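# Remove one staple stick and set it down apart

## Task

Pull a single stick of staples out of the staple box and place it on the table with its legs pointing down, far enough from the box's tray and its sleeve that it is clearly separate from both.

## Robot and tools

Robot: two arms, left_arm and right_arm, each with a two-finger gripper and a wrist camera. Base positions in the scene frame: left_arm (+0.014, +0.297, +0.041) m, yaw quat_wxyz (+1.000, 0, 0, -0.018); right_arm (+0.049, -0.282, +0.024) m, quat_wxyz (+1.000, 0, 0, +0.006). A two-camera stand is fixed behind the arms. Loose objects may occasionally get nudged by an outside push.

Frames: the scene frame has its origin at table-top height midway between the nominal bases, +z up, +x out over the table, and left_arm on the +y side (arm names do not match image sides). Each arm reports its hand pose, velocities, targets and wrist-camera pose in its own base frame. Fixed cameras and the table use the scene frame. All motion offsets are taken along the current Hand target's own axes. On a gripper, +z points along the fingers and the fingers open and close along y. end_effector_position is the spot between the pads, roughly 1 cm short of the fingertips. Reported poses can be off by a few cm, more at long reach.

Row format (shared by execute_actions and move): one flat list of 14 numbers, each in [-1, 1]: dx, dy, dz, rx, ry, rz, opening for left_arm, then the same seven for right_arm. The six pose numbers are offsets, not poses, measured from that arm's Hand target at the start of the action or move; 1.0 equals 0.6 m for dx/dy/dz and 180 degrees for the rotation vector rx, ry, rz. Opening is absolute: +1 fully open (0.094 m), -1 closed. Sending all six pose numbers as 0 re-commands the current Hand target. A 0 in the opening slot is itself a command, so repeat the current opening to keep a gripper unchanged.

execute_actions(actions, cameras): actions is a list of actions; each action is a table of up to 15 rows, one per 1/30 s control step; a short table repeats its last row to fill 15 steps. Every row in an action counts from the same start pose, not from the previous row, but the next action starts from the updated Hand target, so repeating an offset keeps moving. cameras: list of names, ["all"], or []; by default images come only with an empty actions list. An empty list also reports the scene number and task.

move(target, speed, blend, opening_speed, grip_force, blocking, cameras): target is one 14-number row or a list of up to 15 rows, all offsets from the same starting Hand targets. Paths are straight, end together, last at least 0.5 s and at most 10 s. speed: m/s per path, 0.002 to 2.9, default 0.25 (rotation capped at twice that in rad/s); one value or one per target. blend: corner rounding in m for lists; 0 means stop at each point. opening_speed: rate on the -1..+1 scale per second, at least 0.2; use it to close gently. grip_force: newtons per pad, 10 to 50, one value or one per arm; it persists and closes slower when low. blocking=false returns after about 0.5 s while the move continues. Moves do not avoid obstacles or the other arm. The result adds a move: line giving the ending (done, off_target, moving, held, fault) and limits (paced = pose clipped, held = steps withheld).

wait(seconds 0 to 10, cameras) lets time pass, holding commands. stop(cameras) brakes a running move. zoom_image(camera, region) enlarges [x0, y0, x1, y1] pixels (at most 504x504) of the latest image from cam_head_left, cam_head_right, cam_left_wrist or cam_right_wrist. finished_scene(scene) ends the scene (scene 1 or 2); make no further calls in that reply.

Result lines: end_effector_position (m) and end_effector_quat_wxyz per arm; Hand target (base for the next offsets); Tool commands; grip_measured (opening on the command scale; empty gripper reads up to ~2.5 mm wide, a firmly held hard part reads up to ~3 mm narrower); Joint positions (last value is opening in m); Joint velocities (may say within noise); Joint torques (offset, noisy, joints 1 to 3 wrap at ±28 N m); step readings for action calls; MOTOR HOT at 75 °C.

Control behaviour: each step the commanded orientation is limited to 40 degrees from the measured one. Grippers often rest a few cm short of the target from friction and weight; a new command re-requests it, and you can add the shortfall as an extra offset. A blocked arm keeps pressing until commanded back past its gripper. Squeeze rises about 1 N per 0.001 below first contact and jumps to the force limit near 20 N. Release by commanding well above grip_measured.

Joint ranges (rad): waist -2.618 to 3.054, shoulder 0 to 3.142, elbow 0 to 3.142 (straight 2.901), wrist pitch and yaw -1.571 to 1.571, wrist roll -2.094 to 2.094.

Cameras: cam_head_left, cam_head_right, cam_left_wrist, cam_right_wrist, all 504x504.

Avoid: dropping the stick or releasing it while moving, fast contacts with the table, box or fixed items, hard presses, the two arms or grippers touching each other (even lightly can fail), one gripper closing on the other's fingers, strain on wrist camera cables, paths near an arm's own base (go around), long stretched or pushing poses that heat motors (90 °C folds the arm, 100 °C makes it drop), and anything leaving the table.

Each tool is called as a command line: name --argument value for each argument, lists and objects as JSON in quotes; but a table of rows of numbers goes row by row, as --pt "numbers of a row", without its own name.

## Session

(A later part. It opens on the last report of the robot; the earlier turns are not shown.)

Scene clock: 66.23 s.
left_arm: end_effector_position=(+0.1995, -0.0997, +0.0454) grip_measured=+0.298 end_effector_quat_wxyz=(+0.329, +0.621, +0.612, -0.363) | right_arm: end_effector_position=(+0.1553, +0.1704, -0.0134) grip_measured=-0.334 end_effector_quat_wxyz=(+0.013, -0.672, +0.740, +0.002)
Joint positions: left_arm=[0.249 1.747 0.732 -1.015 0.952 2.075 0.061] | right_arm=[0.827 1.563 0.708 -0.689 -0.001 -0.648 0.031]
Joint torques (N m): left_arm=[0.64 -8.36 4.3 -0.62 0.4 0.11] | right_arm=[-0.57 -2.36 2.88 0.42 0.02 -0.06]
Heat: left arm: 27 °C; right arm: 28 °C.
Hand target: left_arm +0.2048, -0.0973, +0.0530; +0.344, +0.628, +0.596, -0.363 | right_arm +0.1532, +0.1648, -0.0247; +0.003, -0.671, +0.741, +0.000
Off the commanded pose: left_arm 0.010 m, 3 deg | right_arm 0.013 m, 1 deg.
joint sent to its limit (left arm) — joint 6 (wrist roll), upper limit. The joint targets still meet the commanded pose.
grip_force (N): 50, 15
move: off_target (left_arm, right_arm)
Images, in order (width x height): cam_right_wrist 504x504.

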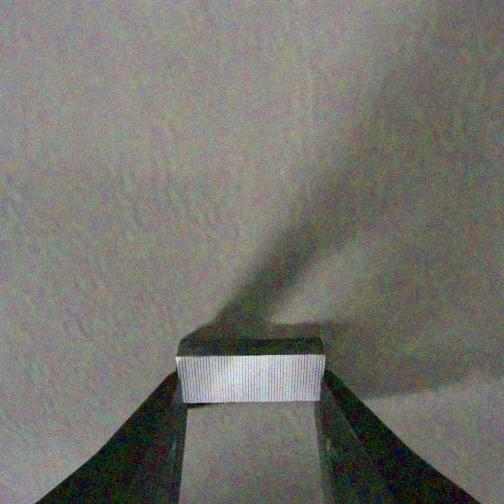

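Contact. Release and retreat.

move --pt "0 0 0 0 0 0 0.3 0 0 -0.004 0 0 0 -0.45" --pt "0 0 0 0 0 0 0.3 0 0 -0.004 0 0 0 -0.15" --pt "0 0 0 0 0 0 0.3 0 0 -0.15 0 0 0 -0.15" --speed 0.1 --cameras '["cam_left_wrist","cam_right_wrist"]'

zoom_image --camera "cam_left_wrist" --region '[170, 0, 290, 160]'

zoom_image --camera "cam_right_wrist" --region '[150, 150, 400, 400]'

Scene clock: 69.23 s.
left_arm: end_effector_position=(+0.1995, -0.0997, +0.0454) grip_measured=+0.298 end_effector_quat_wxyz=(+0.329, +0.621, +0.612, -0.363) | right_arm: end_effector_position=(+0.1486, +0.1629, +0.0559) grip_measured=-0.151 end_effector_quat_wxyz=(-0.010, -0.672, +0.740, -0.001)
Joint positions: left_arm=[0.249 1.747 0.732 -1.015 0.952 2.075 0.061] | right_arm=[0.827 1.436 0.899 -1.053 0 -0.648 0.04]
Joint torques (N m): left_arm=[0.65 -8.36 4.4 -0.6 0.46 0.09] | right_arm=[-0.81 -5.23 7.65 -0.21 0 -0.06]
Heat: left arm: 27 °C; right arm: 28 °C.
Hand target: left_arm +0.2048, -0.0973, +0.0530; +0.344, +0.628, +0.596, -0.363 | right_arm +0.1528, +0.1645, +0.0653; +0.003, -0.671, +0.741, -0.001
Off the commanded pose: left_arm 0.010 m, 3 deg | right_arm 0.010 m, 1 deg.
joint sent to its limit (left arm) — joint 6 (wrist roll), upper limit. The joint targets still meet the commanded pose.
grip_force (N): 50, 15
move: off_target (left_arm); target 2's new opening was sent with right_arm's hand 0.011 m and 1 deg from that target
Images, in order (width x height): cam_left_wrist 504x504, cam_right_wrist 504x504.

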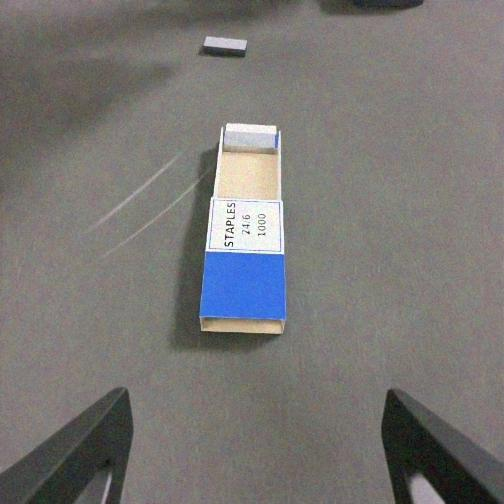

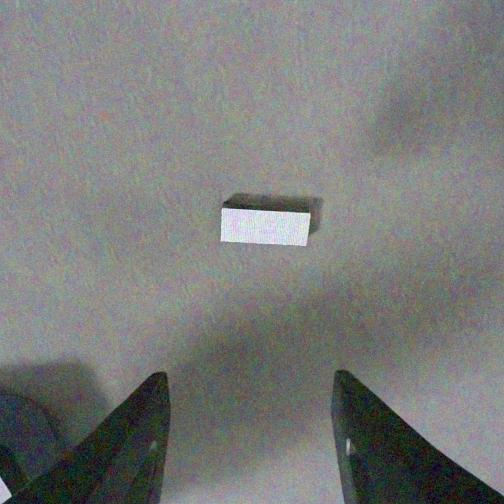

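Scaled by 3.150.

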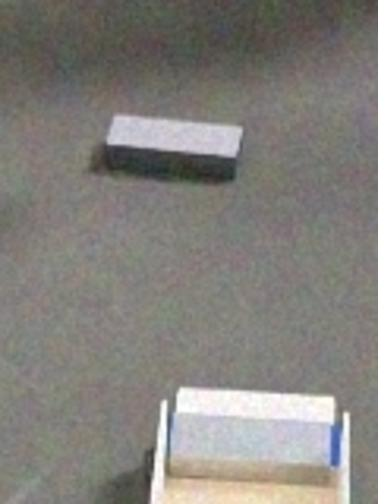

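Scaled by 2.016.

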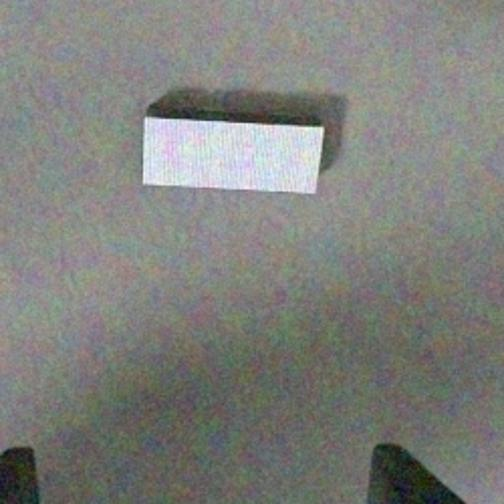

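finished_scene --scene 2

The scene is finished: the task was done.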